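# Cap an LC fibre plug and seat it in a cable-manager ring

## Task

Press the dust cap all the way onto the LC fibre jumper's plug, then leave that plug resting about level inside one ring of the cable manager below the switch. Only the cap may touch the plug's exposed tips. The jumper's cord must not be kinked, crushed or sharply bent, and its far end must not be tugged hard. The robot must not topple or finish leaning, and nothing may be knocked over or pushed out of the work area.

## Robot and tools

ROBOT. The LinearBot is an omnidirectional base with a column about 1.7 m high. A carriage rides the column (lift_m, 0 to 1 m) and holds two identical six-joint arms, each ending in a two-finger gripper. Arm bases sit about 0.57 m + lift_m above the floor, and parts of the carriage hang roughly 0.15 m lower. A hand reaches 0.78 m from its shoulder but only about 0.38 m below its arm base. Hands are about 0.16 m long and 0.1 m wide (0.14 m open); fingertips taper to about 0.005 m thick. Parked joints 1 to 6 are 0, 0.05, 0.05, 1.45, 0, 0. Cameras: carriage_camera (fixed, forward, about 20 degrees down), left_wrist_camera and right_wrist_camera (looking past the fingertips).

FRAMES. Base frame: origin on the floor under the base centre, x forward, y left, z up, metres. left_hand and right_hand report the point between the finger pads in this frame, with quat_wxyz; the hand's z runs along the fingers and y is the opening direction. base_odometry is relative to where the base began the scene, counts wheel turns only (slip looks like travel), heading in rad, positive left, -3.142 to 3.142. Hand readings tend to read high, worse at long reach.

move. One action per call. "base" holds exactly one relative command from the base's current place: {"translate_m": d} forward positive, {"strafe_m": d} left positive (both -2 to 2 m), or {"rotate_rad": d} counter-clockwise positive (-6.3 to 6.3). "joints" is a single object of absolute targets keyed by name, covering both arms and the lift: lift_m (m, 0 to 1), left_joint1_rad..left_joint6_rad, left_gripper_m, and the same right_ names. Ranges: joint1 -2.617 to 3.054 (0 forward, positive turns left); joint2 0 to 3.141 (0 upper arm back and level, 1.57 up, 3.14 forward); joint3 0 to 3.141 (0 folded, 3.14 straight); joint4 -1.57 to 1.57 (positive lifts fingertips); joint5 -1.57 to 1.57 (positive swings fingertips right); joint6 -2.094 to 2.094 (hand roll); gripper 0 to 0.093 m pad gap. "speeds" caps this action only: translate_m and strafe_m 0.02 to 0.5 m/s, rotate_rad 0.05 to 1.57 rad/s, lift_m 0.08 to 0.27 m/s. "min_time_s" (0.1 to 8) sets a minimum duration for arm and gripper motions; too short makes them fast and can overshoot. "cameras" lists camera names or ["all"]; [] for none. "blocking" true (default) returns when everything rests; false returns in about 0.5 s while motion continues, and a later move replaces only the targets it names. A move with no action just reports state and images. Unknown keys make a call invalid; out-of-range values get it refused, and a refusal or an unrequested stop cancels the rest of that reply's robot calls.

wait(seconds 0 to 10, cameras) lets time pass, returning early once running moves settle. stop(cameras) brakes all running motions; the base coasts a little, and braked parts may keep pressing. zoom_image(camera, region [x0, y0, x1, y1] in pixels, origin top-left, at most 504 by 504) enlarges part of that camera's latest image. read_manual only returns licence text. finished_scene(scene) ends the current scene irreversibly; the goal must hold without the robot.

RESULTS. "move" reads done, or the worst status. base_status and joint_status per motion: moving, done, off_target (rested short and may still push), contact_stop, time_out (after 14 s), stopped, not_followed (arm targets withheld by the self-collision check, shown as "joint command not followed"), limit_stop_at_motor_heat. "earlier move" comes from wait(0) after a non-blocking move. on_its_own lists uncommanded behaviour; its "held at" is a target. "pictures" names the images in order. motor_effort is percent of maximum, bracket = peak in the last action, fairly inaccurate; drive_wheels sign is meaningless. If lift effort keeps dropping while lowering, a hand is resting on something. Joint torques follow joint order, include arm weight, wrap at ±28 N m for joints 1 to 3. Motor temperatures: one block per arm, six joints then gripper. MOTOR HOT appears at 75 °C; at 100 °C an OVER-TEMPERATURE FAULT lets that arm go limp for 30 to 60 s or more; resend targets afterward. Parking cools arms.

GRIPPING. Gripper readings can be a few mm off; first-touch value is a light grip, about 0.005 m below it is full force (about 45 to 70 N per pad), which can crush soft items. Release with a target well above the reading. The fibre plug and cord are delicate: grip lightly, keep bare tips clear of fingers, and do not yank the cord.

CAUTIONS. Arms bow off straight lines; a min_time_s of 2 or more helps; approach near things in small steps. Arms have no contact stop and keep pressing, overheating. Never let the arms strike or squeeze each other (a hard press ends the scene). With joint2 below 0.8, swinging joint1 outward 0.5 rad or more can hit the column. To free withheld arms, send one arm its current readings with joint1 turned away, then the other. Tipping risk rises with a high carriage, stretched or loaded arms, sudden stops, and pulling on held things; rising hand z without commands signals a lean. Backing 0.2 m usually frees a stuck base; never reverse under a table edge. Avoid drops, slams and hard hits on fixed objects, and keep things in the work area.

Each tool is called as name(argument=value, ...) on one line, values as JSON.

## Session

move()

Scene clock: 0.00 s.
Joint torques (N m): no reading
Motor temperatures (°C): left_arm=[29 34 40 30 29 33 32] | right_arm=[31 35 35 30 31 30 33]
base_odometry: x=+0.000 y=+0.000 heading=+0.000
base_status: not commanded
joint_positions: lift_m=+0.300 left_joint1_rad=+0.003 left_joint2_rad=+0.028 left_joint3_rad=+0.066 left_joint4_rad=+1.405 left_joint5_rad=-0.009 left_joint6_rad=+0.044 left_gripper_m=+0.09396 right_joint1_rad=+0.019 right_joint2_rad=+0.033 right_joint3_rad=+0.043 right_joint4_rad=+1.494 right_joint5_rad=-0.026 right_joint6_rad=-0.017 right_gripper_m=+0.09396
joint_status: not commanded
motor_effort: lift_m=+35 drive_wheels=+3
left_hand: x=+0.2456 y=+0.3086 z=+1.2902 quat_wxyz=(+0.998, -0.003, +0.064, +0.024) (m; base frame)
right_hand: x=+0.2320 y=-0.3021 z=+1.2862 quat_wxyz=(+0.999, -0.014, +0.033, +0.001) (m; base frame)
pictures: carriage_camera, left_wrist_camera, right_wrist_camera
Images, in order (width x height): carriage_camera 896x504, left_wrist_camera 896x504, right_wrist_camera 896x504.

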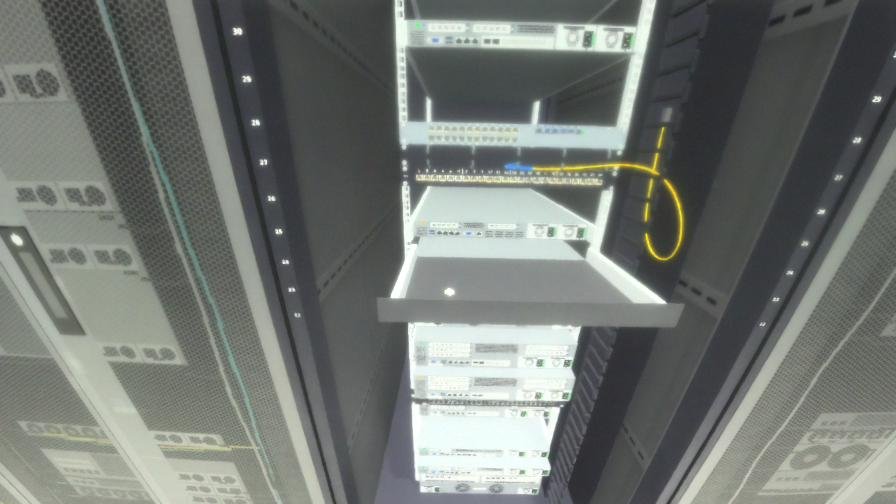

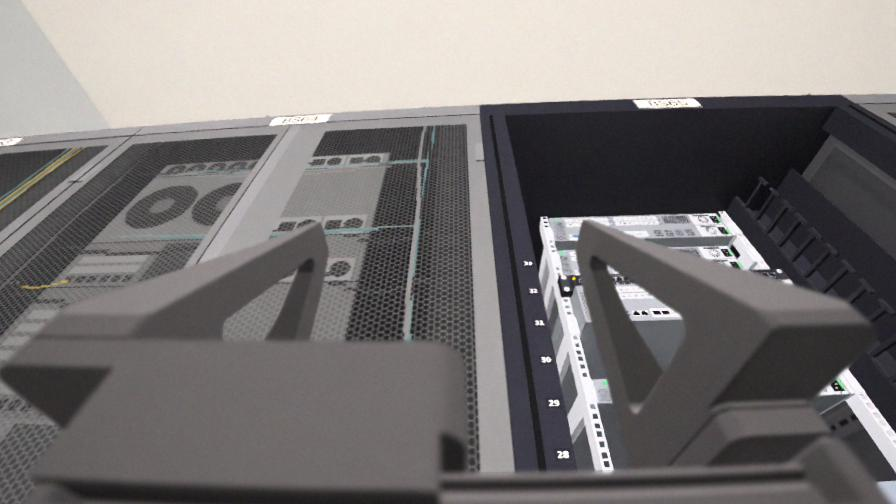

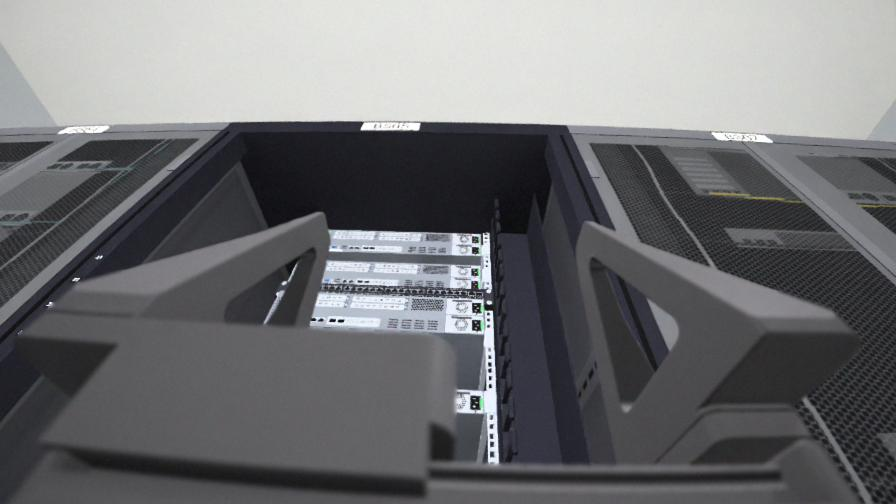

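zoom_image(camera="carriage_camera", region=[400, 120, 640, 330])

zoom_image(camera="carriage_camera", region=[425, 275, 475, 310])

zoom_image(camera="carriage_camera", region=[480, 140, 580, 200])

Scaled by 2.100 from the camera's 896x504 image, which has a finer 1280x720 frame.

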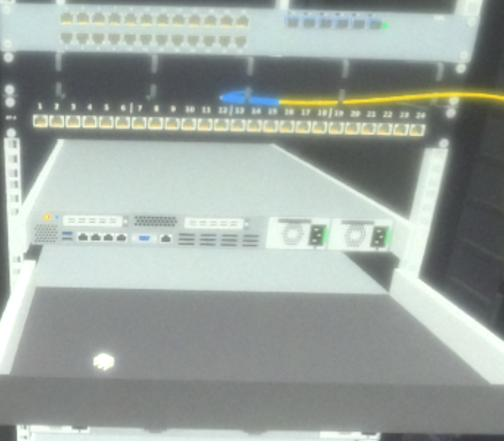

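Scaled by 10.080 from the camera's 896x504 image, which has a finer 1280x720 frame.

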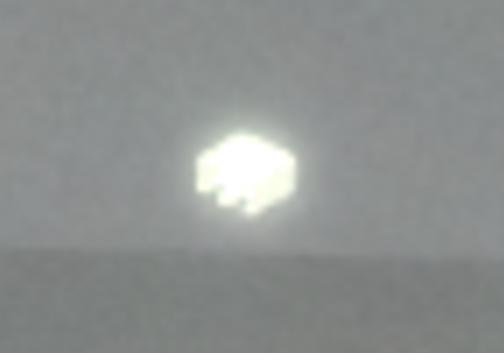

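Scaled by 5.040 from the camera's 896x504 image, which has a finer 1280x720 frame.

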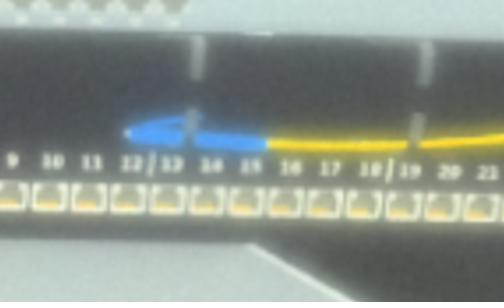

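move(base={"strafe_m": -0.2}, joints={"lift_m": 0.45}, speeds={"strafe_m": 0.15}, cameras=[])

move(base={"translate_m": 0.13}, speeds={"translate_m": 0.1}, cameras=["carriage_camera"])

Scene clock: 86.07 s.
Joint torques (N m): left_arm=[0.03 3.69 6.48 -0.31 0.07 0.01] | right_arm=[-0.06 4.1 5.78 -0.38 0.01 -0.11]
move: done
base_odometry: x=+0.000 y=-0.200 heading=+0.001
base_status: done
joint_positions: lift_m=+0.450 left_joint1_rad=+0.003 left_joint2_rad=+0.028 left_joint3_rad=+0.066 left_joint4_rad=+1.405 left_joint5_rad=-0.009 left_joint6_rad=+0.044 left_gripper_m=+0.09396 right_joint1_rad=+0.019 right_joint2_rad=+0.033 right_joint3_rad=+0.043 right_joint4_rad=+1.494 right_joint5_rad=-0.026 right_joint6_rad=-0.017 right_gripper_m=+0.09396
joint_status: all done
motor_effort: lift_m=+35(43) drive_wheels=-2(12)
left_hand: x=+0.2456 y=+0.3086 z=+1.4402 quat_wxyz=(+0.998, -0.003, +0.064, +0.024) (m; base frame)
right_hand: x=+0.2321 y=-0.3021 z=+1.4362 quat_wxyz=(+0.999, -0.014, +0.033, +0.001) (m; base frame)
pictures: none
No camera images: "cameras" was empty.

Scene clock: 88.07 s.
Joint torques (N m): left_arm=[0.06 3.74 6.48 -0.31 0.07 0.02] | right_arm=[-0.08 4.1 5.76 -0.38 0.02 -0.11]
move: done
base_odometry: x=+0.130 y=-0.200 heading=+0.000
base_status: done
joint_positions: lift_m=+0.450 left_joint1_rad=+0.003 left_joint2_rad=+0.028 left_joint3_rad=+0.066 left_joint4_rad=+1.405 left_joint5_rad=-0.009 left_joint6_rad=+0.044 left_gripper_m=+0.09396 right_joint1_rad=+0.019 right_joint2_rad=+0.033 right_joint3_rad=+0.043 right_joint4_rad=+1.494 right_joint5_rad=-0.026 right_joint6_rad=-0.017 right_gripper_m=+0.09396
joint_status: not commanded
motor_effort: lift_m=+35(36) drive_wheels=-3(10)
left_hand: x=+0.2455 y=+0.3086 z=+1.4402 quat_wxyz=(+0.998, -0.003, +0.064, +0.024) (m; base frame)
right_hand: x=+0.2321 y=-0.3021 z=+1.4362 quat_wxyz=(+0.999, -0.014, +0.033, +0.001) (m; base frame)
pictures: carriage_camera
Images, in order (width x height): carriage_camera 896x504.

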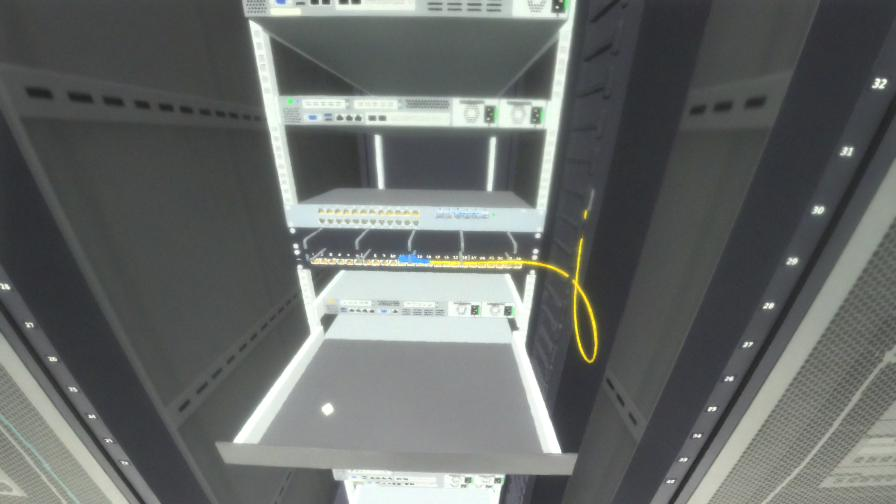

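move(base={"translate_m": 0.04}, joints={"lift_m": 0.42}, speeds={"translate_m": 0.08}, cameras=[])

move(joints={"left_joint1_rad": -0.44, "left_joint2_rad": 1.295, "left_joint3_rad": 0.95, "left_joint4_rad": -0.905, "left_joint5_rad": 0, "left_joint6_rad": 0, "left_gripper_m": 0.05}, min_time_s=2.5, cameras=["left_wrist_camera", "carriage_camera"])

Scene clock: 109.63 s.
Joint torques (N m): left_arm=[0.06 3.7 6.53 -0.32 0.08 0.02] | right_arm=[-0.08 3.97 5.75 -0.38 0.01 -0.11]
move: done
base_odometry: x=+0.170 y=-0.200 heading=+0.000
base_status: done
joint_positions: lift_m=+0.420 left_joint1_rad=+0.003 left_joint2_rad=+0.028 left_joint3_rad=+0.066 left_joint4_rad=+1.406 left_joint5_rad=-0.009 left_joint6_rad=+0.044 left_gripper_m=+0.09396 right_joint1_rad=+0.019 right_joint2_rad=+0.033 right_joint3_rad=+0.043 right_joint4_rad=+1.495 right_joint5_rad=-0.026 right_joint6_rad=-0.017 right_gripper_m=+0.09396
joint_status: all done
motor_effort: lift_m=+34(36) drive_wheels=-3(13)
left_hand: x=+0.2454 y=+0.3086 z=+1.4103 quat_wxyz=(+0.998, -0.003, +0.064, +0.024) (m; base frame)
right_hand: x=+0.2319 y=-0.3021 z=+1.4062 quat_wxyz=(+0.999, -0.014, +0.033, +0.001) (m; base frame)
pictures: none
No camera images: "cameras" was empty.

Scene clock: 112.57 s.
Joint torques (N m): left_arm=[-0.59 -3 10.62 0.77 0.13 -0.09] | right_arm=[-0.08 4.08 5.74 -0.39 0.01 -0.11]
move: done
base_odometry: x=+0.170 y=-0.200 heading=+0.000
base_status: not commanded
joint_positions: lift_m=+0.420 left_joint1_rad=-0.432 left_joint2_rad=+1.286 left_joint3_rad=+0.914 left_joint4_rad=-0.892 left_joint5_rad=-0.009 left_joint6_rad=+0.011 left_gripper_m=+0.05013 right_joint1_rad=+0.019 right_joint2_rad=+0.033 right_joint3_rad=+0.043 right_joint4_rad=+1.495 right_joint5_rad=-0.026 right_joint6_rad=-0.017 right_gripper_m=+0.09396
joint_status: all done
motor_effort: lift_m=+34(34) drive_wheels=+5(6)
left_hand: x=+0.4618 y=+0.1951 z=+1.0714 quat_wxyz=(+0.150, +0.216, +0.964, -0.027) (m; base frame)
right_hand: x=+0.2319 y=-0.3021 z=+1.4062 quat_wxyz=(+0.999, -0.014, +0.033, +0.001) (m; base frame)
pictures: carriage_camera, left_wrist_camera
Images, in order (width x height): carriage_camera 896x504, left_wrist_camera 896x504.

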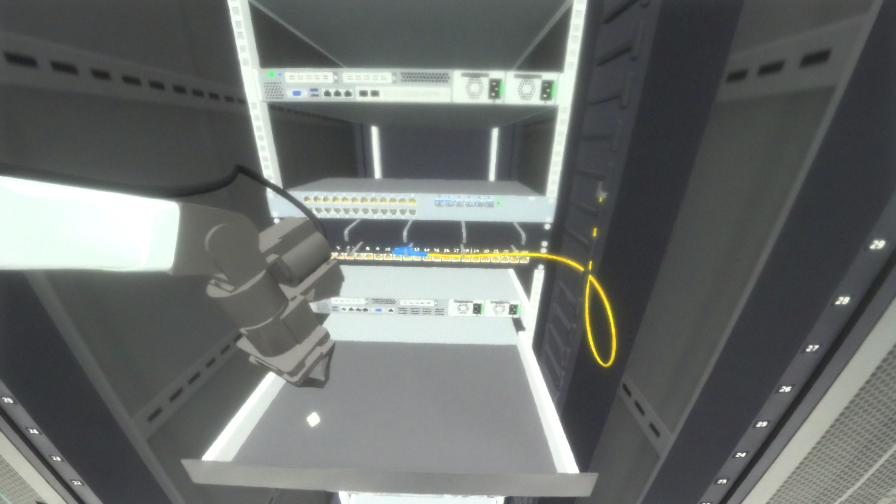

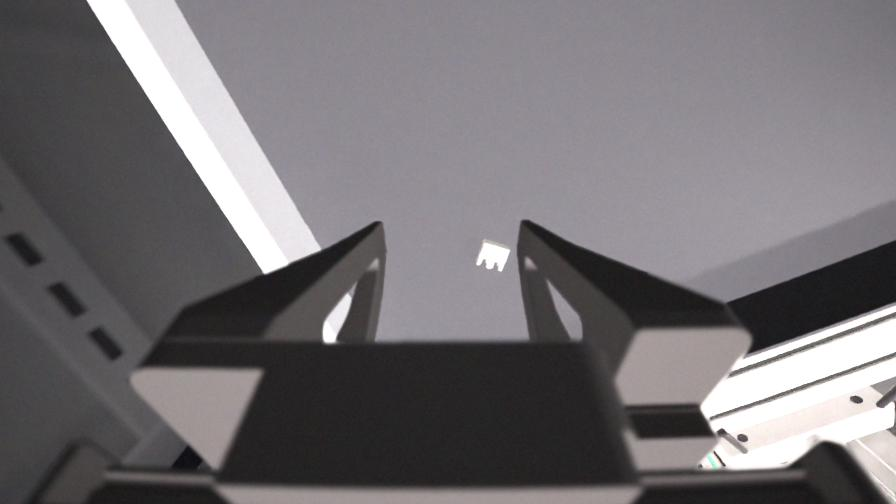

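zoom_image(camera="left_wrist_camera", region=[460, 225, 530, 285])

zoom_image(camera="carriage_camera", region=[310, 180, 570, 280])

Scaled by 7.200 from the camera's 896x504 image, which has a finer 1280x720 frame.

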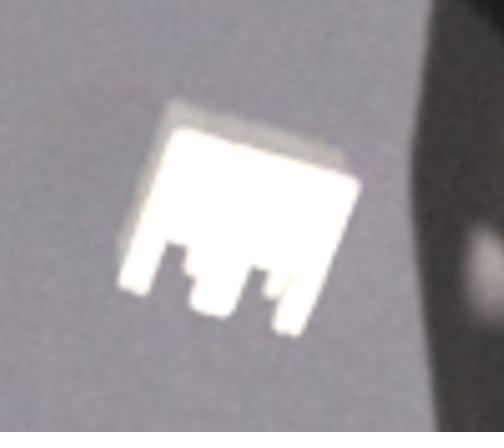

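Scaled by 1.938 from the camera's 896x504 image, which has a finer 1280x720 frame.

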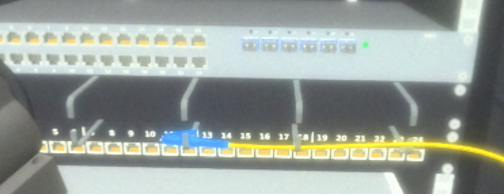

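move(joints={"lift_m": 0.4, "left_joint1_rad": -0.544, "left_joint2_rad": 1.6965, "left_joint3_rad": 1.349, "left_joint4_rad": -1.416, "left_joint5_rad": -0.051, "left_joint6_rad": 0.193, "left_gripper_m": 0.045}, min_time_s=2, cameras=["left_wrist_camera"])

zoom_image(camera="left_wrist_camera", region=[380, 150, 540, 290])

Scene clock: 145.30 s.
Joint torques (N m): left_arm=[-3.56 3.48 9.59 1.16 -0.07 0.11] | right_arm=[-0.06 4.1 5.75 -0.39 0.02 -0.1]
Motor temperatures (°C): left_arm=[29 35 48 31 29 33 32] | right_arm=[31 36 38 30 31 30 33]
move: off_target
base_odometry: x=+0.170 y=-0.200 heading=+0.000
base_status: not commanded
joint_positions: lift_m=+0.400 left_joint1_rad=-0.499 left_joint2_rad=+1.589 left_joint3_rad=+1.313 left_joint4_rad=-1.551 left_joint5_rad=-0.038 left_joint6_rad=+0.182 left_gripper_m=+0.04513 right_joint1_rad=+0.019 right_joint2_rad=+0.033 right_joint3_rad=+0.043 right_joint4_rad=+1.494 right_joint5_rad=-0.026 right_joint6_rad=-0.017 right_gripper_m=+0.09396
joint_status: left_joint1_rad off_target (ended at -0.499, target -0.544); left_joint2_rad off_target (ended at +1.589, target +1.696); left_joint4_rad off_target (ended at -1.551, target -1.416); the others done
motor_effort: lift_m=+34(35) drive_wheels=+2(7)
left_hand: x=+0.4064 y=+0.2102 z=+1.0828 quat_wxyz=(-0.123, +0.333, +0.934, +0.039) (m; base frame)
right_hand: x=+0.2320 y=-0.3021 z=+1.3862 quat_wxyz=(+0.999, -0.014, +0.033, +0.001) (m; base frame)
pictures: left_wrist_camera
Images, in order (width x height): left_wrist_camera 896x504.

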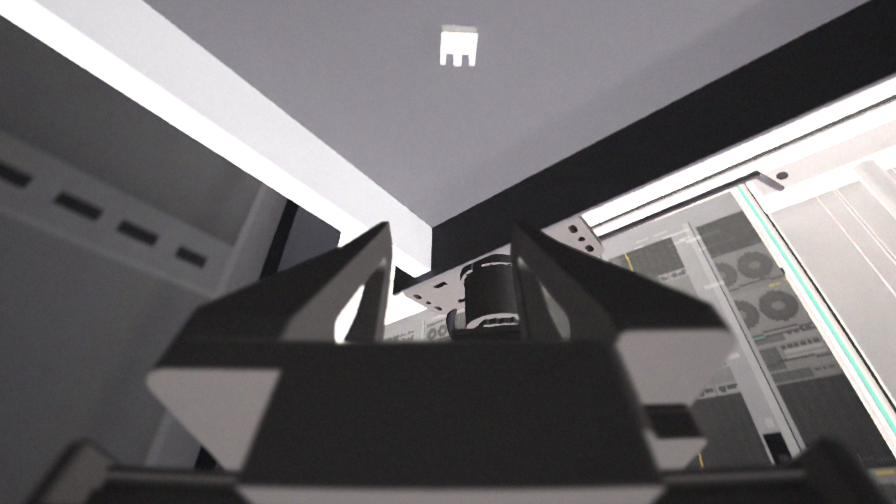

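Scaled by 3.150 from the camera's 896x504 image, which has a finer 1280x720 frame.

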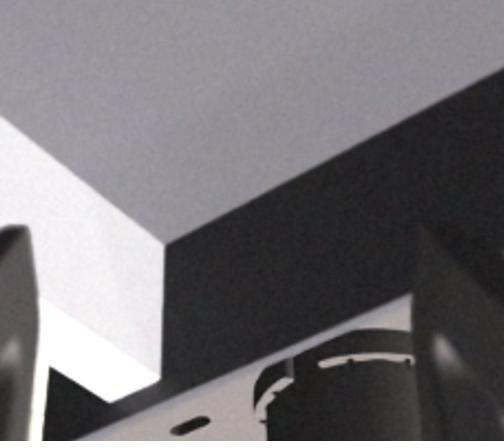

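move(joints={"left_joint1_rad": -0.499, "left_joint2_rad": 1.589, "left_joint3_rad": 1.313, "left_joint4_rad": -1.5, "lift_m": 0.46}, speeds={"lift_m": 0.1}, cameras=["left_wrist_camera", "carriage_camera"])

Scene clock: 168.60 s.
Joint torques (N m): left_arm=[0.47 -6.23 6.8 -0.14 -0.05 0.11] | right_arm=[-0.06 4.07 5.76 -0.37 0.02 -0.11]
move: done
base_odometry: x=+0.170 y=-0.200 heading=+0.000
base_status: not commanded
joint_positions: lift_m=+0.460 left_joint1_rad=-0.504 left_joint2_rad=+1.598 left_joint3_rad=+1.310 left_joint4_rad=-1.513 left_joint5_rad=-0.041 left_joint6_rad=+0.183 left_gripper_m=+0.04513 right_joint1_rad=+0.019 right_joint2_rad=+0.033 right_joint3_rad=+0.043 right_joint4_rad=+1.493 right_joint5_rad=-0.026 right_joint6_rad=-0.017 right_gripper_m=+0.09396
joint_status: all done
motor_effort: lift_m=+34(42) drive_wheels=+3(6)
left_hand: x=+0.4136 y=+0.2057 z=+1.1381 quat_wxyz=(-0.110, +0.337, +0.934, +0.039) (m; base frame)
right_hand: x=+0.2322 y=-0.3021 z=+1.4462 quat_wxyz=(+0.999, -0.014, +0.033, +0.001) (m; base frame)
pictures: carriage_camera, left_wrist_camera
Images, in order (width x height): carriage_camera 896x504, left_wrist_camera 896x504.

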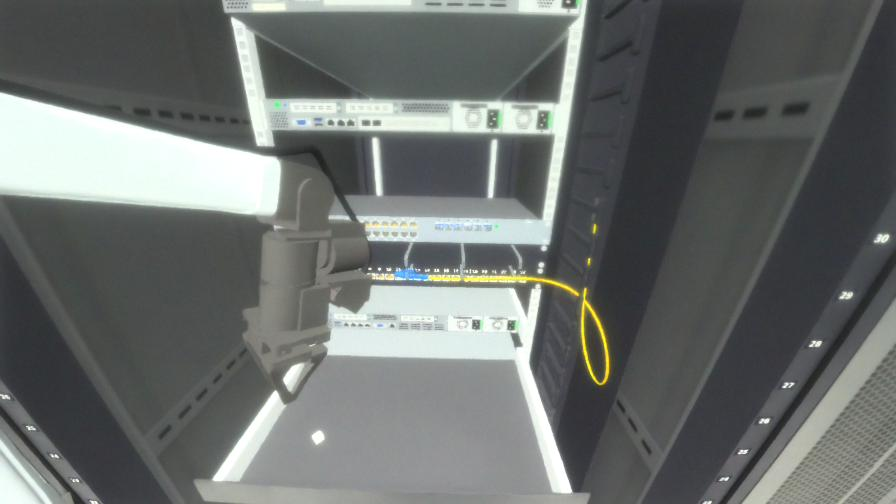

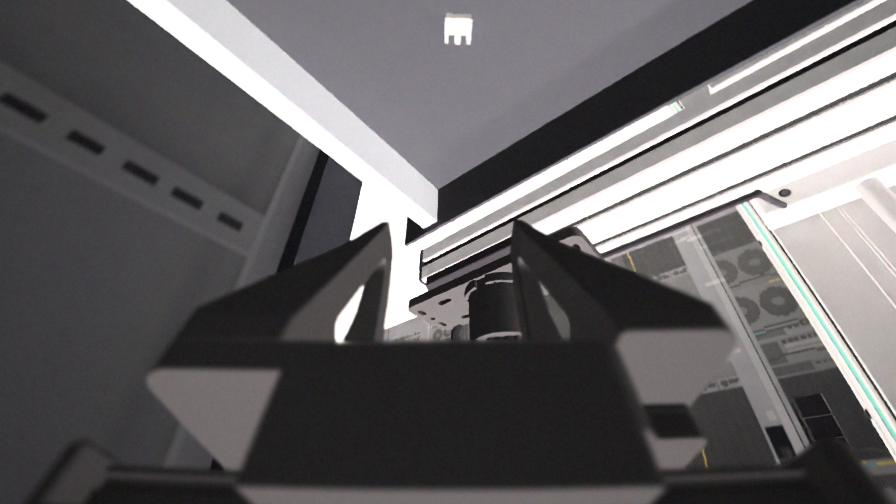

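move(joints={"left_joint1_rad": -0.544, "left_joint2_rad": 1.6965, "left_joint3_rad": 1.349, "left_joint4_rad": -1.416}, min_time_s=1.5, cameras=["left_wrist_camera"])

Scene clock: 176.73 s.
Joint torques (N m): left_arm=[-2.63 -0.42 8.21 0.82 -0.05 0.11] | right_arm=[-0.06 4.1 5.75 -0.37 0.02 -0.11]
move: off_target
base_odometry: x=+0.170 y=-0.200 heading=+0.000
base_status: not commanded
joint_positions: lift_m=+0.460 left_joint1_rad=-0.511 left_joint2_rad=+1.632 left_joint3_rad=+1.329 left_joint4_rad=-1.520 left_joint5_rad=-0.041 left_joint6_rad=+0.183 left_gripper_m=+0.04513 right_joint1_rad=+0.019 right_joint2_rad=+0.033 right_joint3_rad=+0.043 right_joint4_rad=+1.493 right_joint5_rad=-0.026 right_joint6_rad=-0.017 right_gripper_m=+0.09396
joint_status: left_joint1_rad off_target (ended at -0.511, target -0.544); left_joint4_rad off_target (ended at -1.519, target -1.416); the others done
motor_effort: lift_m=+34(35) drive_wheels=-2(7)
left_hand: x=+0.4161 y=+0.2026 z=+1.1353 quat_wxyz=(-0.120, +0.340, +0.932, +0.041) (m; base frame)
right_hand: x=+0.2322 y=-0.3021 z=+1.4462 quat_wxyz=(+0.999, -0.014, +0.033, +0.001) (m; base frame)
pictures: left_wrist_camera
Images, in order (width x height): left_wrist_camera 896x504.

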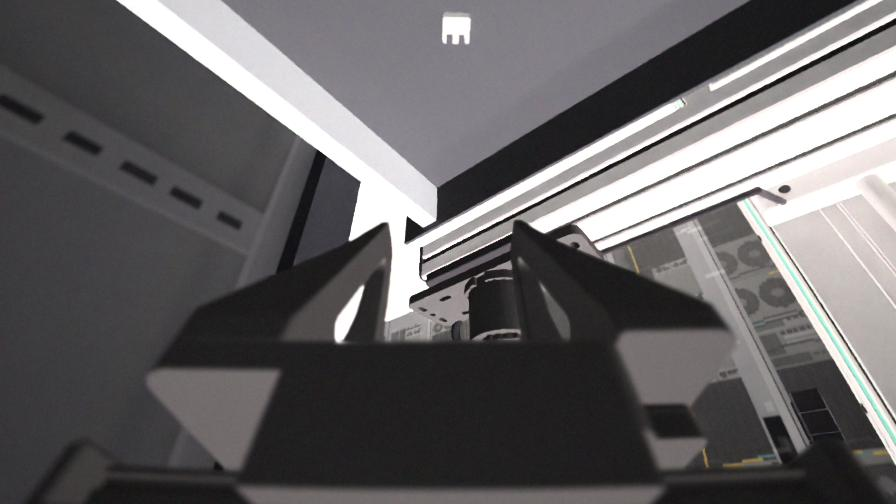

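wait(seconds=0, cameras=["all"])

zoom_image(camera="carriage_camera", region=[200, 120, 460, 420])

Scene clock: 199.17 s.
Joint torques (N m): left_arm=[-2.63 -0.49 8.21 0.82 -0.04 0.11] | right_arm=[-0.06 4.08 5.74 -0.37 0.01 -0.11]
base_odometry: x=+0.170 y=-0.200 heading=+0.000
base_status: not commanded
joint_positions: lift_m=+0.460 left_joint1_rad=-0.511 left_joint2_rad=+1.632 left_joint3_rad=+1.329 left_joint4_rad=-1.520 left_joint5_rad=-0.041 left_joint6_rad=+0.183 left_gripper_m=+0.04513 right_joint1_rad=+0.019 right_joint2_rad=+0.033 right_joint3_rad=+0.043 right_joint4_rad=+1.493 right_joint5_rad=-0.026 right_joint6_rad=-0.017 right_gripper_m=+0.09396
joint_status: left_joint1_rad off_target (ended at -0.511, target -0.544); left_joint4_rad off_target (ended at -1.519, target -1.416); the others done
motor_effort: lift_m=+34(35) drive_wheels=+2(7)
left_hand: x=+0.4161 y=+0.2026 z=+1.1353 quat_wxyz=(-0.120, +0.340, +0.932, +0.041) (m; base frame)
right_hand: x=+0.2322 y=-0.3021 z=+1.4462 quat_wxyz=(+0.999, -0.014, +0.033, +0.001) (m; base frame)
pictures: carriage_camera, left_wrist_camera, right_wrist_camera
Images, in order (width x height): carriage_camera 896x504, left_wrist_camera 896x504, right_wrist_camera 896x504.

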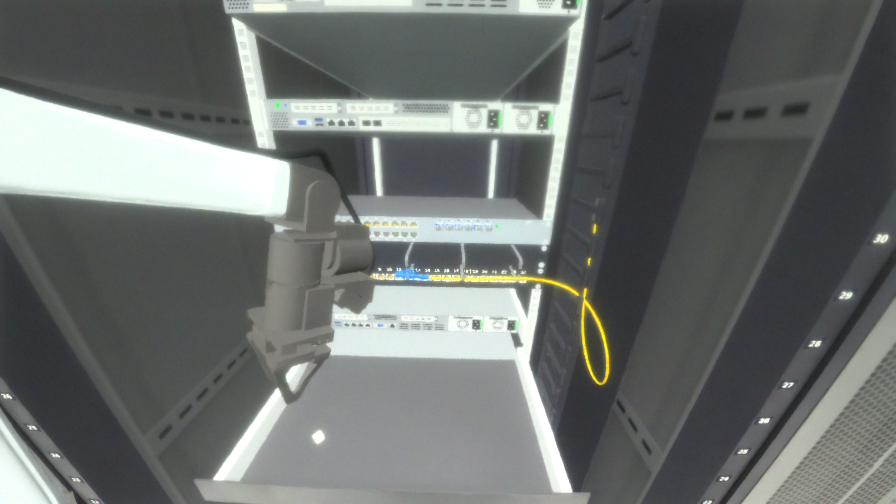

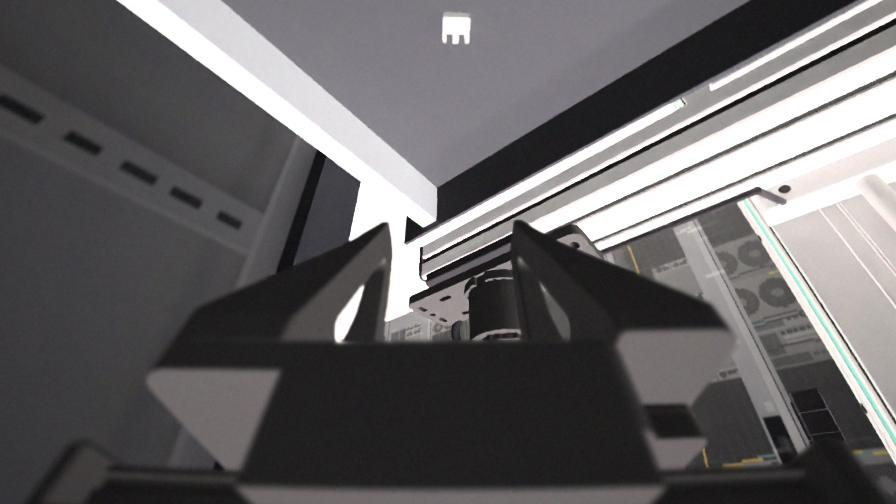

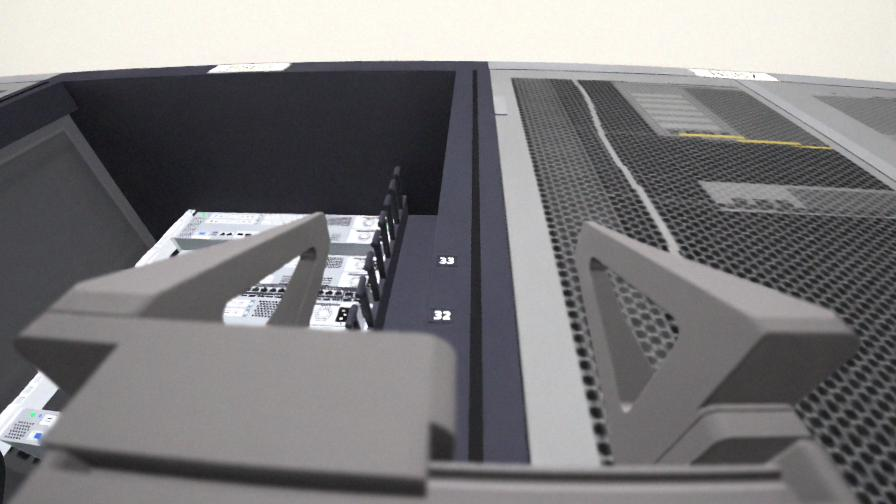

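Scaled by 1.680 from the camera's 896x504 image, which has a finer 1280x720 frame.

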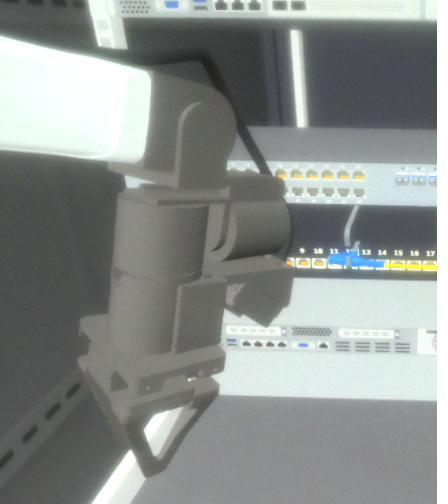

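move(joints={"left_joint1_rad": -0.44, "left_joint2_rad": 1.29, "left_joint3_rad": 0.95, "left_joint4_rad": -0.905, "left_joint5_rad": 0, "left_joint6_rad": 0}, min_time_s=1.5, cameras=[])

move(joints={"lift_m": 0.42, "left_joint1_rad": -0.457, "left_joint2_rad": 1.185, "left_joint3_rad": 0.7645, "left_joint4_rad": -0.845, "left_joint5_rad": 0.092, "left_joint6_rad": 0.272}, min_time_s=1.5, cameras=["left_wrist_camera"])

zoom_image(camera="left_wrist_camera", region=[380, 170, 520, 290])

Scene clock: 248.03 s.
Joint torques (N m): left_arm=[0.75 -5.53 6.15 1.08 0.16 -0.09] | right_arm=[-0.08 4.08 5.76 -0.37 0.01 -0.11]
move: done
base_odometry: x=+0.170 y=-0.200 heading=+0.000
base_status: not commanded
joint_positions: lift_m=+0.460 left_joint1_rad=-0.448 left_joint2_rad=+1.310 left_joint3_rad=+0.965 left_joint4_rad=-0.921 left_joint5_rad=-0.013 left_joint6_rad=+0.011 left_gripper_m=+0.04513 right_joint1_rad=+0.019 right_joint2_rad=+0.033 right_joint3_rad=+0.043 right_joint4_rad=+1.493 right_joint5_rad=-0.026 right_joint6_rad=-0.017 right_gripper_m=+0.09396
joint_status: all done
motor_effort: lift_m=+34(35) drive_wheels=+0(5)
left_hand: x=+0.4660 y=+0.1888 z=+1.1197 quat_wxyz=(+0.150, +0.224, +0.963, -0.026) (m; base frame)
right_hand: x=+0.2322 y=-0.3021 z=+1.4462 quat_wxyz=(+0.999, -0.014, +0.033, +0.001) (m; base frame)
pictures: none
No camera images: "cameras" was empty.

Scene clock: 249.83 s.
Joint torques (N m): left_arm=[-0.64 -4.37 6.08 1.05 0.24 0.11] | right_arm=[-0.06 4.08 5.75 -0.38 0.01 -0.11]
move: done
base_odometry: x=+0.170 y=-0.200 heading=+0.000
base_status: not commanded
joint_positions: lift_m=+0.420 left_joint1_rad=-0.448 left_joint2_rad=+1.202 left_joint3_rad=+0.780 left_joint4_rad=-0.861 left_joint5_rad=+0.079 left_joint6_rad=+0.260 left_gripper_m=+0.04513 right_joint1_rad=+0.019 right_joint2_rad=+0.033 right_joint3_rad=+0.043 right_joint4_rad=+1.494 right_joint5_rad=-0.026 right_joint6_rad=-0.017 right_gripper_m=+0.09396
joint_status: all done
motor_effort: lift_m=+36(36) drive_wheels=+3(5)
left_hand: x=+0.4284 y=+0.1892 z=+1.0507 quat_wxyz=(+0.139, +0.348, +0.926, -0.052) (m; base frame)
right_hand: x=+0.2321 y=-0.3021 z=+1.4061 quat_wxyz=(+0.999, -0.014, +0.033, +0.001) (m; base frame)
pictures: left_wrist_camera
Images, in order (width x height): left_wrist_camera 896x504.

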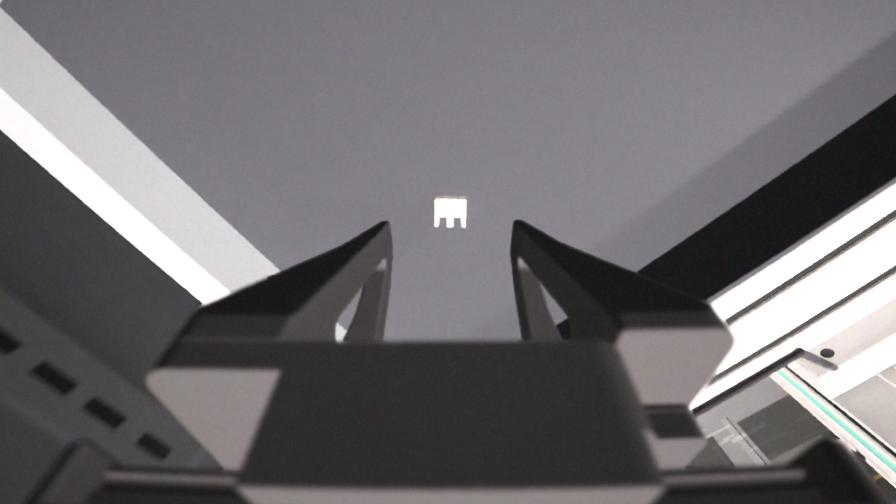

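Scaled by 3.600 from the camera's 896x504 image, which has a finer 1280x720 frame.

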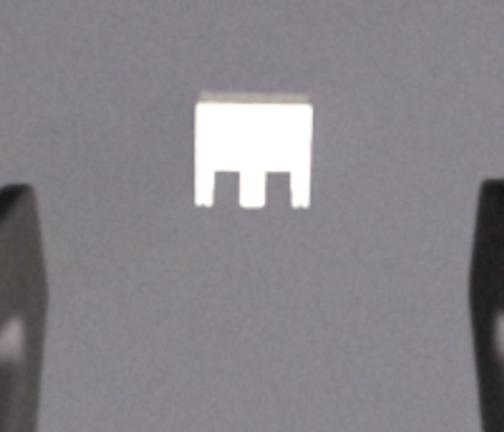

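move(joints={"lift_m": 0.393, "left_gripper_m": 0.03}, speeds={"lift_m": 0.1}, cameras=["left_wrist_camera"])

zoom_image(camera="left_wrist_camera", region=[380, 170, 520, 290])

Scene clock: 258.00 s.
Joint torques (N m): left_arm=[-0.61 -3.96 6.63 0.99 0.22 0.11] | right_arm=[-0.06 4.08 5.75 -0.35 0.01 -0.11]
move: done
base_odometry: x=+0.170 y=-0.200 heading=+0.000
base_status: not commanded
joint_positions: lift_m=+0.393 left_joint1_rad=-0.448 left_joint2_rad=+1.198 left_joint3_rad=+0.774 left_joint4_rad=-0.855 left_joint5_rad=+0.081 left_joint6_rad=+0.262 left_gripper_m=+0.03013 right_joint1_rad=+0.019 right_joint2_rad=+0.033 right_joint3_rad=+0.043 right_joint4_rad=+1.494 right_joint5_rad=-0.026 right_joint6_rad=-0.017 right_gripper_m=+0.09396
joint_status: all done
motor_effort: lift_m=+34(36) drive_wheels=+0(6)
left_hand: x=+0.4283 y=+0.1889 z=+1.0236 quat_wxyz=(+0.141, +0.349, +0.925, -0.053) (m; base frame)
right_hand: x=+0.2321 y=-0.3021 z=+1.3792 quat_wxyz=(+0.999, -0.014, +0.033, +0.001) (m; base frame)
pictures: left_wrist_camera
Images, in order (width x height): left_wrist_camera 896x504.

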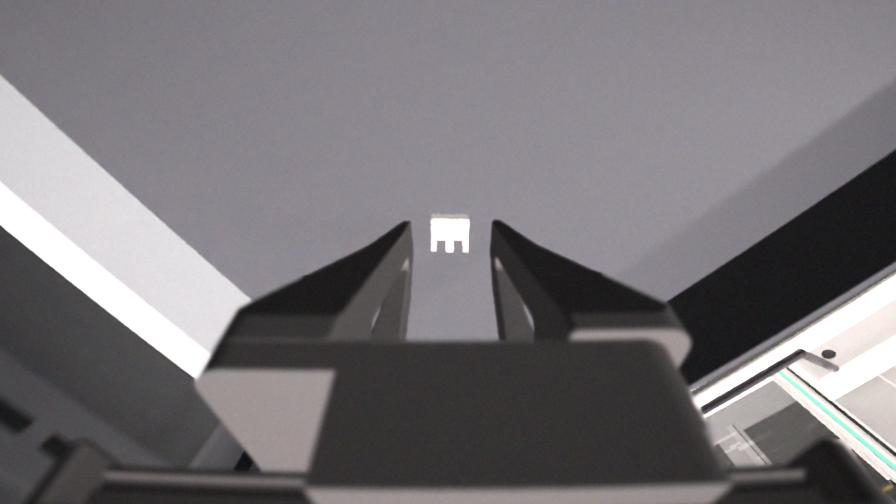

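Scaled by 3.600 from the camera's 896x504 image, which has a finer 1280x720 frame.

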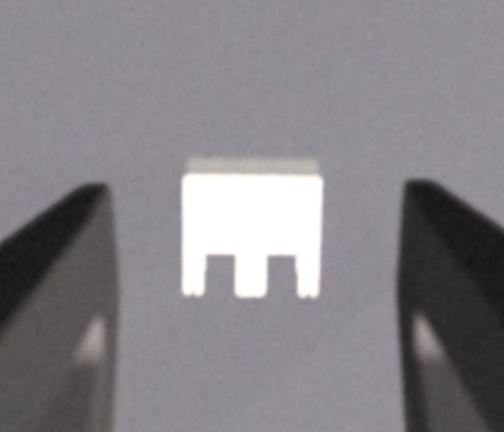

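move(joints={"left_gripper_m": 0.0085}, min_time_s=2, cameras=[])

move(joints={"lift_m": 0.44}, speeds={"lift_m": 0.1}, cameras=["left_wrist_camera"])

zoom_image(camera="left_wrist_camera", region=[380, 170, 520, 290])

Scene clock: 266.50 s.
Joint torques (N m): left_arm=[-0.66 -3.99 6.6 0.99 0.22 0.11] | right_arm=[-0.06 4.08 5.76 -0.38 0.01 -0.11]
move: done
base_odometry: x=+0.170 y=-0.200 heading=+0.000
base_status: not commanded
joint_positions: lift_m=+0.393 left_joint1_rad=-0.448 left_joint2_rad=+1.198 left_joint3_rad=+0.774 left_joint4_rad=-0.855 left_joint5_rad=+0.081 left_joint6_rad=+0.262 left_gripper_m=+0.01187 right_joint1_rad=+0.019 right_joint2_rad=+0.033 right_joint3_rad=+0.043 right_joint4_rad=+1.494 right_joint5_rad=-0.026 right_joint6_rad=-0.017 right_gripper_m=+0.09396
joint_status: all done
motor_effort: lift_m=+34(35) drive_wheels=+3(7)
left_hand: x=+0.4283 y=+0.1889 z=+1.0236 quat_wxyz=(+0.141, +0.349, +0.925, -0.053) (m; base frame)
right_hand: x=+0.2321 y=-0.3021 z=+1.3792 quat_wxyz=(+0.999, -0.014, +0.033, +0.001) (m; base frame)
pictures: none
No camera images: "cameras" was empty.

Scene clock: 267.37 s.
Joint torques (N m): left_arm=[-0.64 -3.96 6.67 0.95 0.22 0.11] | right_arm=[-0.08 4.07 5.76 -0.38 0.02 -0.11]
move: done
base_odometry: x=+0.170 y=-0.200 heading=+0.000
base_status: not commanded
joint_positions: lift_m=+0.440 left_joint1_rad=-0.448 left_joint2_rad=+1.197 left_joint3_rad=+0.773 left_joint4_rad=-0.851 left_joint5_rad=+0.081 left_joint6_rad=+0.262 left_gripper_m=+0.01186 right_joint1_rad=+0.019 right_joint2_rad=+0.033 right_joint3_rad=+0.043 right_joint4_rad=+1.494 right_joint5_rad=-0.026 right_joint6_rad=-0.017 right_gripper_m=+0.09396
joint_status: all done
motor_effort: lift_m=+35(43) drive_wheels=+4(5)
left_hand: x=+0.4288 y=+0.1886 z=+1.0704 quat_wxyz=(+0.143, +0.349, +0.925, -0.054) (m; base frame)
right_hand: x=+0.2321 y=-0.3021 z=+1.4261 quat_wxyz=(+0.999, -0.014, +0.033, +0.001) (m; base frame)
pictures: left_wrist_camera
Images, in order (width x height): left_wrist_camera 896x504.

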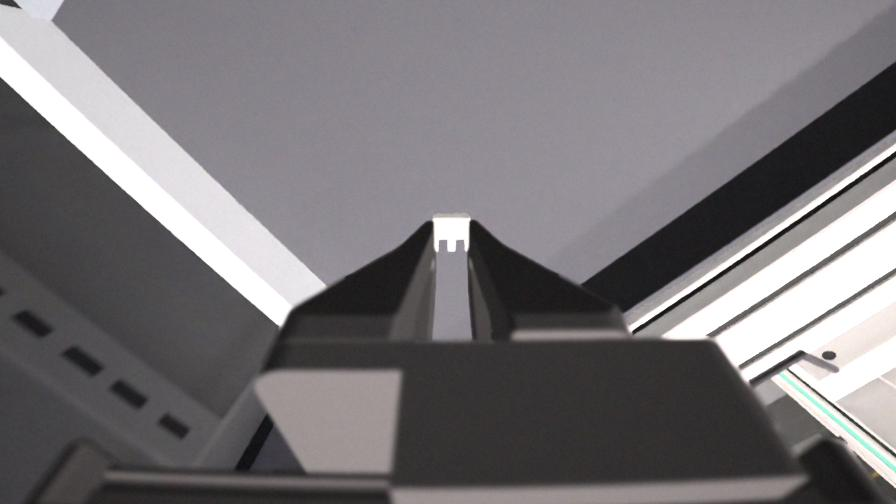

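Scaled by 3.600 from the camera's 896x504 image, which has a finer 1280x720 frame.

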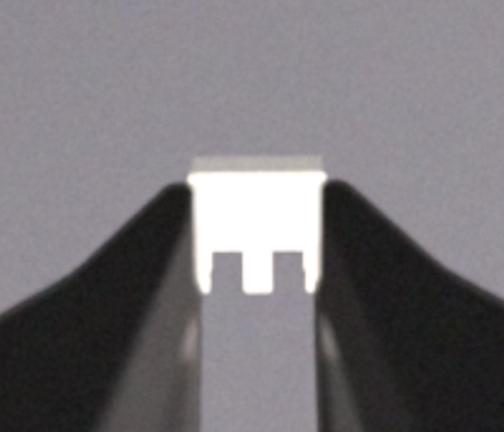

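move(joints={"left_joint1_rad": -0.694, "left_joint2_rad": 1.622, "left_joint3_rad": 1.115, "left_joint4_rad": -1.175, "left_joint5_rad": -0.28, "left_joint6_rad": -2.042}, min_time_s=3, cameras=["left_wrist_camera", "carriage_camera"])

Scene clock: 328.90 s.
Joint torques (N m): left_arm=[-0.64 -4.6 9.22 -0.29 -0.27 -0.09] | right_arm=[-0.08 4.05 5.74 -0.38 0.02 -0.11]
move: done
base_odometry: x=+0.170 y=-0.200 heading=+0.000
base_status: not commanded
joint_positions: lift_m=+0.440 left_joint1_rad=-0.686 left_joint2_rad=+1.611 left_joint3_rad=+1.083 left_joint4_rad=-1.161 left_joint5_rad=-0.267 left_joint6_rad=-2.030 left_gripper_m=+0.01185 right_joint1_rad=+0.019 right_joint2_rad=+0.033 right_joint3_rad=+0.043 right_joint4_rad=+1.494 right_joint5_rad=-0.026 right_joint6_rad=-0.017 right_gripper_m=+0.09396
joint_status: all done
motor_effort: lift_m=+36(36) drive_wheels=+0(6)
left_hand: x=+0.4331 y=+0.1879 z=+1.0596 quat_wxyz=(+0.117, -0.610, +0.779, +0.085) (m; base frame)
right_hand: x=+0.2321 y=-0.3021 z=+1.4261 quat_wxyz=(+0.999, -0.014, +0.033, +0.001) (m; base frame)
pictures: carriage_camera, left_wrist_camera
Images, in order (width x height): carriage_camera 896x504, left_wrist_camera 896x504.

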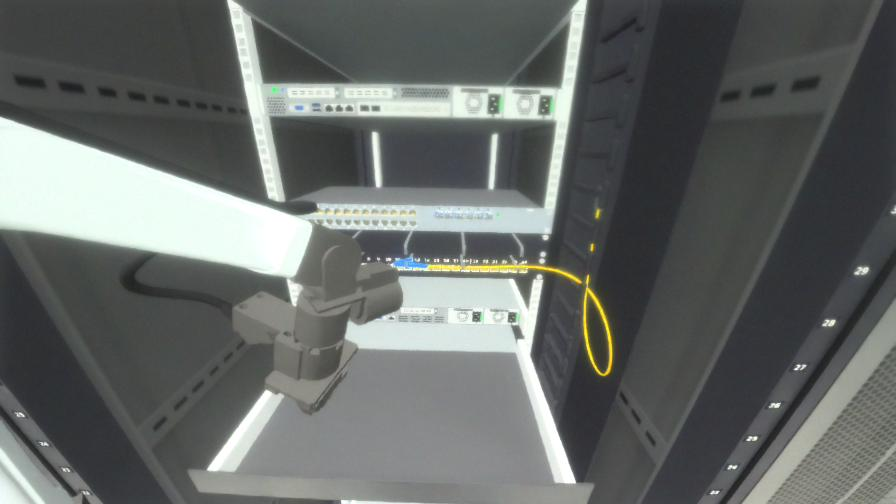

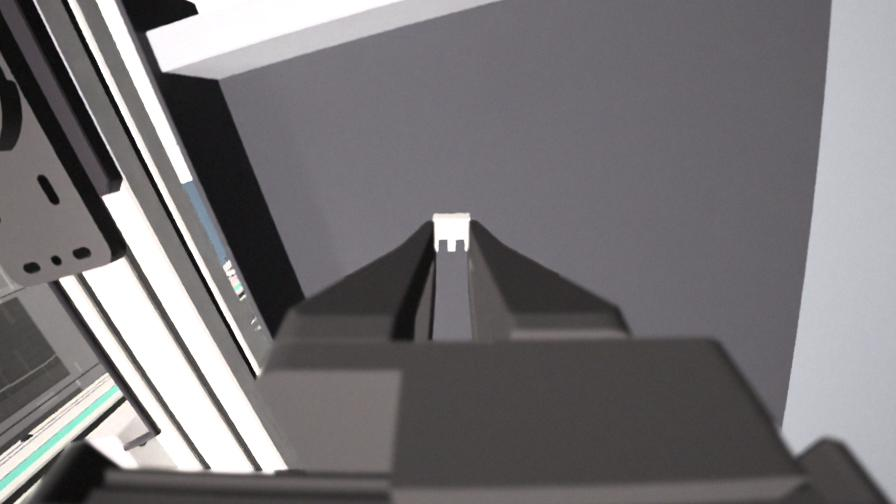

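move(joints={"lift_m": 0.405}, speeds={"lift_m": 0.08}, cameras=[])

move(joints={"left_gripper_m": 0.024}, min_time_s=2, cameras=["left_wrist_camera"])

zoom_image(camera="left_wrist_camera", region=[380, 170, 520, 290])

Scene clock: 334.53 s.
Joint torques (N m): left_arm=[-0.64 -4.97 8.65 -0.26 -0.26 -0.08] | right_arm=[-0.09 4.07 5.74 -0.38 0.01 -0.11]
move: done
base_odometry: x=+0.170 y=-0.200 heading=+0.000
base_status: not commanded
joint_positions: lift_m=+0.405 left_joint1_rad=-0.686 left_joint2_rad=+1.615 left_joint3_rad=+1.089 left_joint4_rad=-1.164 left_joint5_rad=-0.269 left_joint6_rad=-2.032 left_gripper_m=+0.01185 right_joint1_rad=+0.019 right_joint2_rad=+0.033 right_joint3_rad=+0.043 right_joint4_rad=+1.494 right_joint5_rad=-0.026 right_joint6_rad=-0.017 right_gripper_m=+0.09396
joint_status: all done
motor_effort: lift_m=+34(36) drive_wheels=+2(5)
left_hand: x=+0.4341 y=+0.1876 z=+1.0253 quat_wxyz=(+0.118, -0.610, +0.779, +0.086) (m; base frame)
right_hand: x=+0.2321 y=-0.3021 z=+1.3912 quat_wxyz=(+0.999, -0.014, +0.033, +0.001) (m; base frame)
pictures: none
No camera images: "cameras" was empty.

Scene clock: 336.83 s.
Joint torques (N m): left_arm=[-0.65 -4.96 8.69 -0.25 -0.26 -0.08] | right_arm=[-0.06 4.08 5.75 -0.37 0.01 -0.11]
move: done
base_odometry: x=+0.170 y=-0.200 heading=+0.000
base_status: not commanded
joint_positions: lift_m=+0.405 left_joint1_rad=-0.686 left_joint2_rad=+1.615 left_joint3_rad=+1.089 left_joint4_rad=-1.165 left_joint5_rad=-0.269 left_joint6_rad=-2.032 left_gripper_m=+0.02389 right_joint1_rad=+0.019 right_joint2_rad=+0.033 right_joint3_rad=+0.043 right_joint4_rad=+1.494 right_joint5_rad=-0.026 right_joint6_rad=-0.017 right_gripper_m=+0.09396
joint_status: all done
motor_effort: lift_m=+35(35) drive_wheels=+2(5)
left_hand: x=+0.4340 y=+0.1876 z=+1.0253 quat_wxyz=(+0.118, -0.610, +0.779, +0.086) (m; base frame)
right_hand: x=+0.2321 y=-0.3021 z=+1.3912 quat_wxyz=(+0.999, -0.014, +0.033, +0.001) (m; base frame)
pictures: left_wrist_camera
Images, in order (width x height): left_wrist_camera 896x504.

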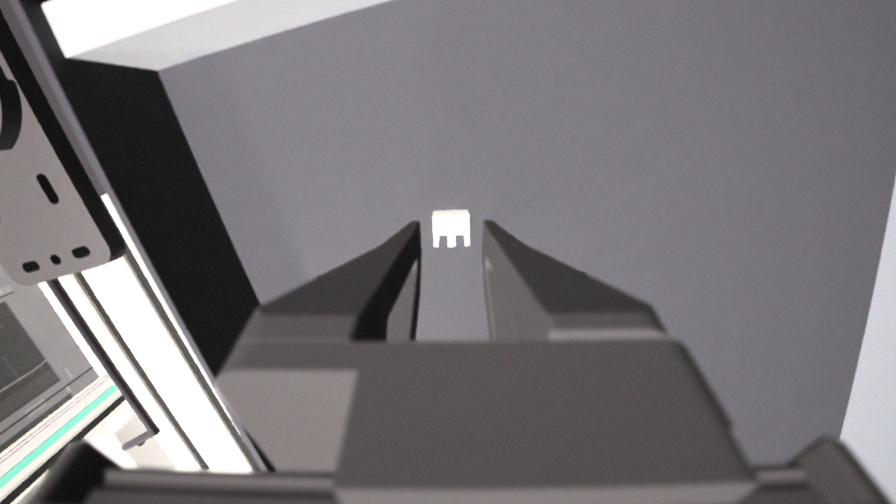

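Scaled by 3.600 from the camera's 896x504 image, which has a finer 1280x720 frame.

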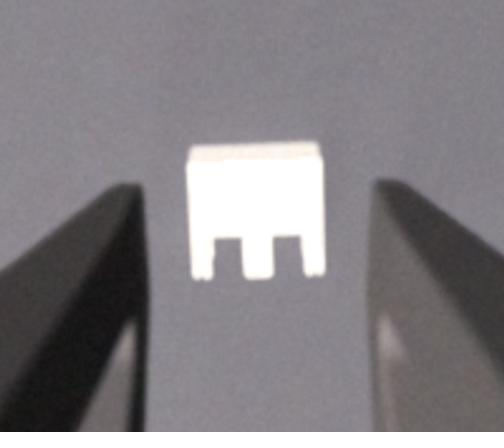

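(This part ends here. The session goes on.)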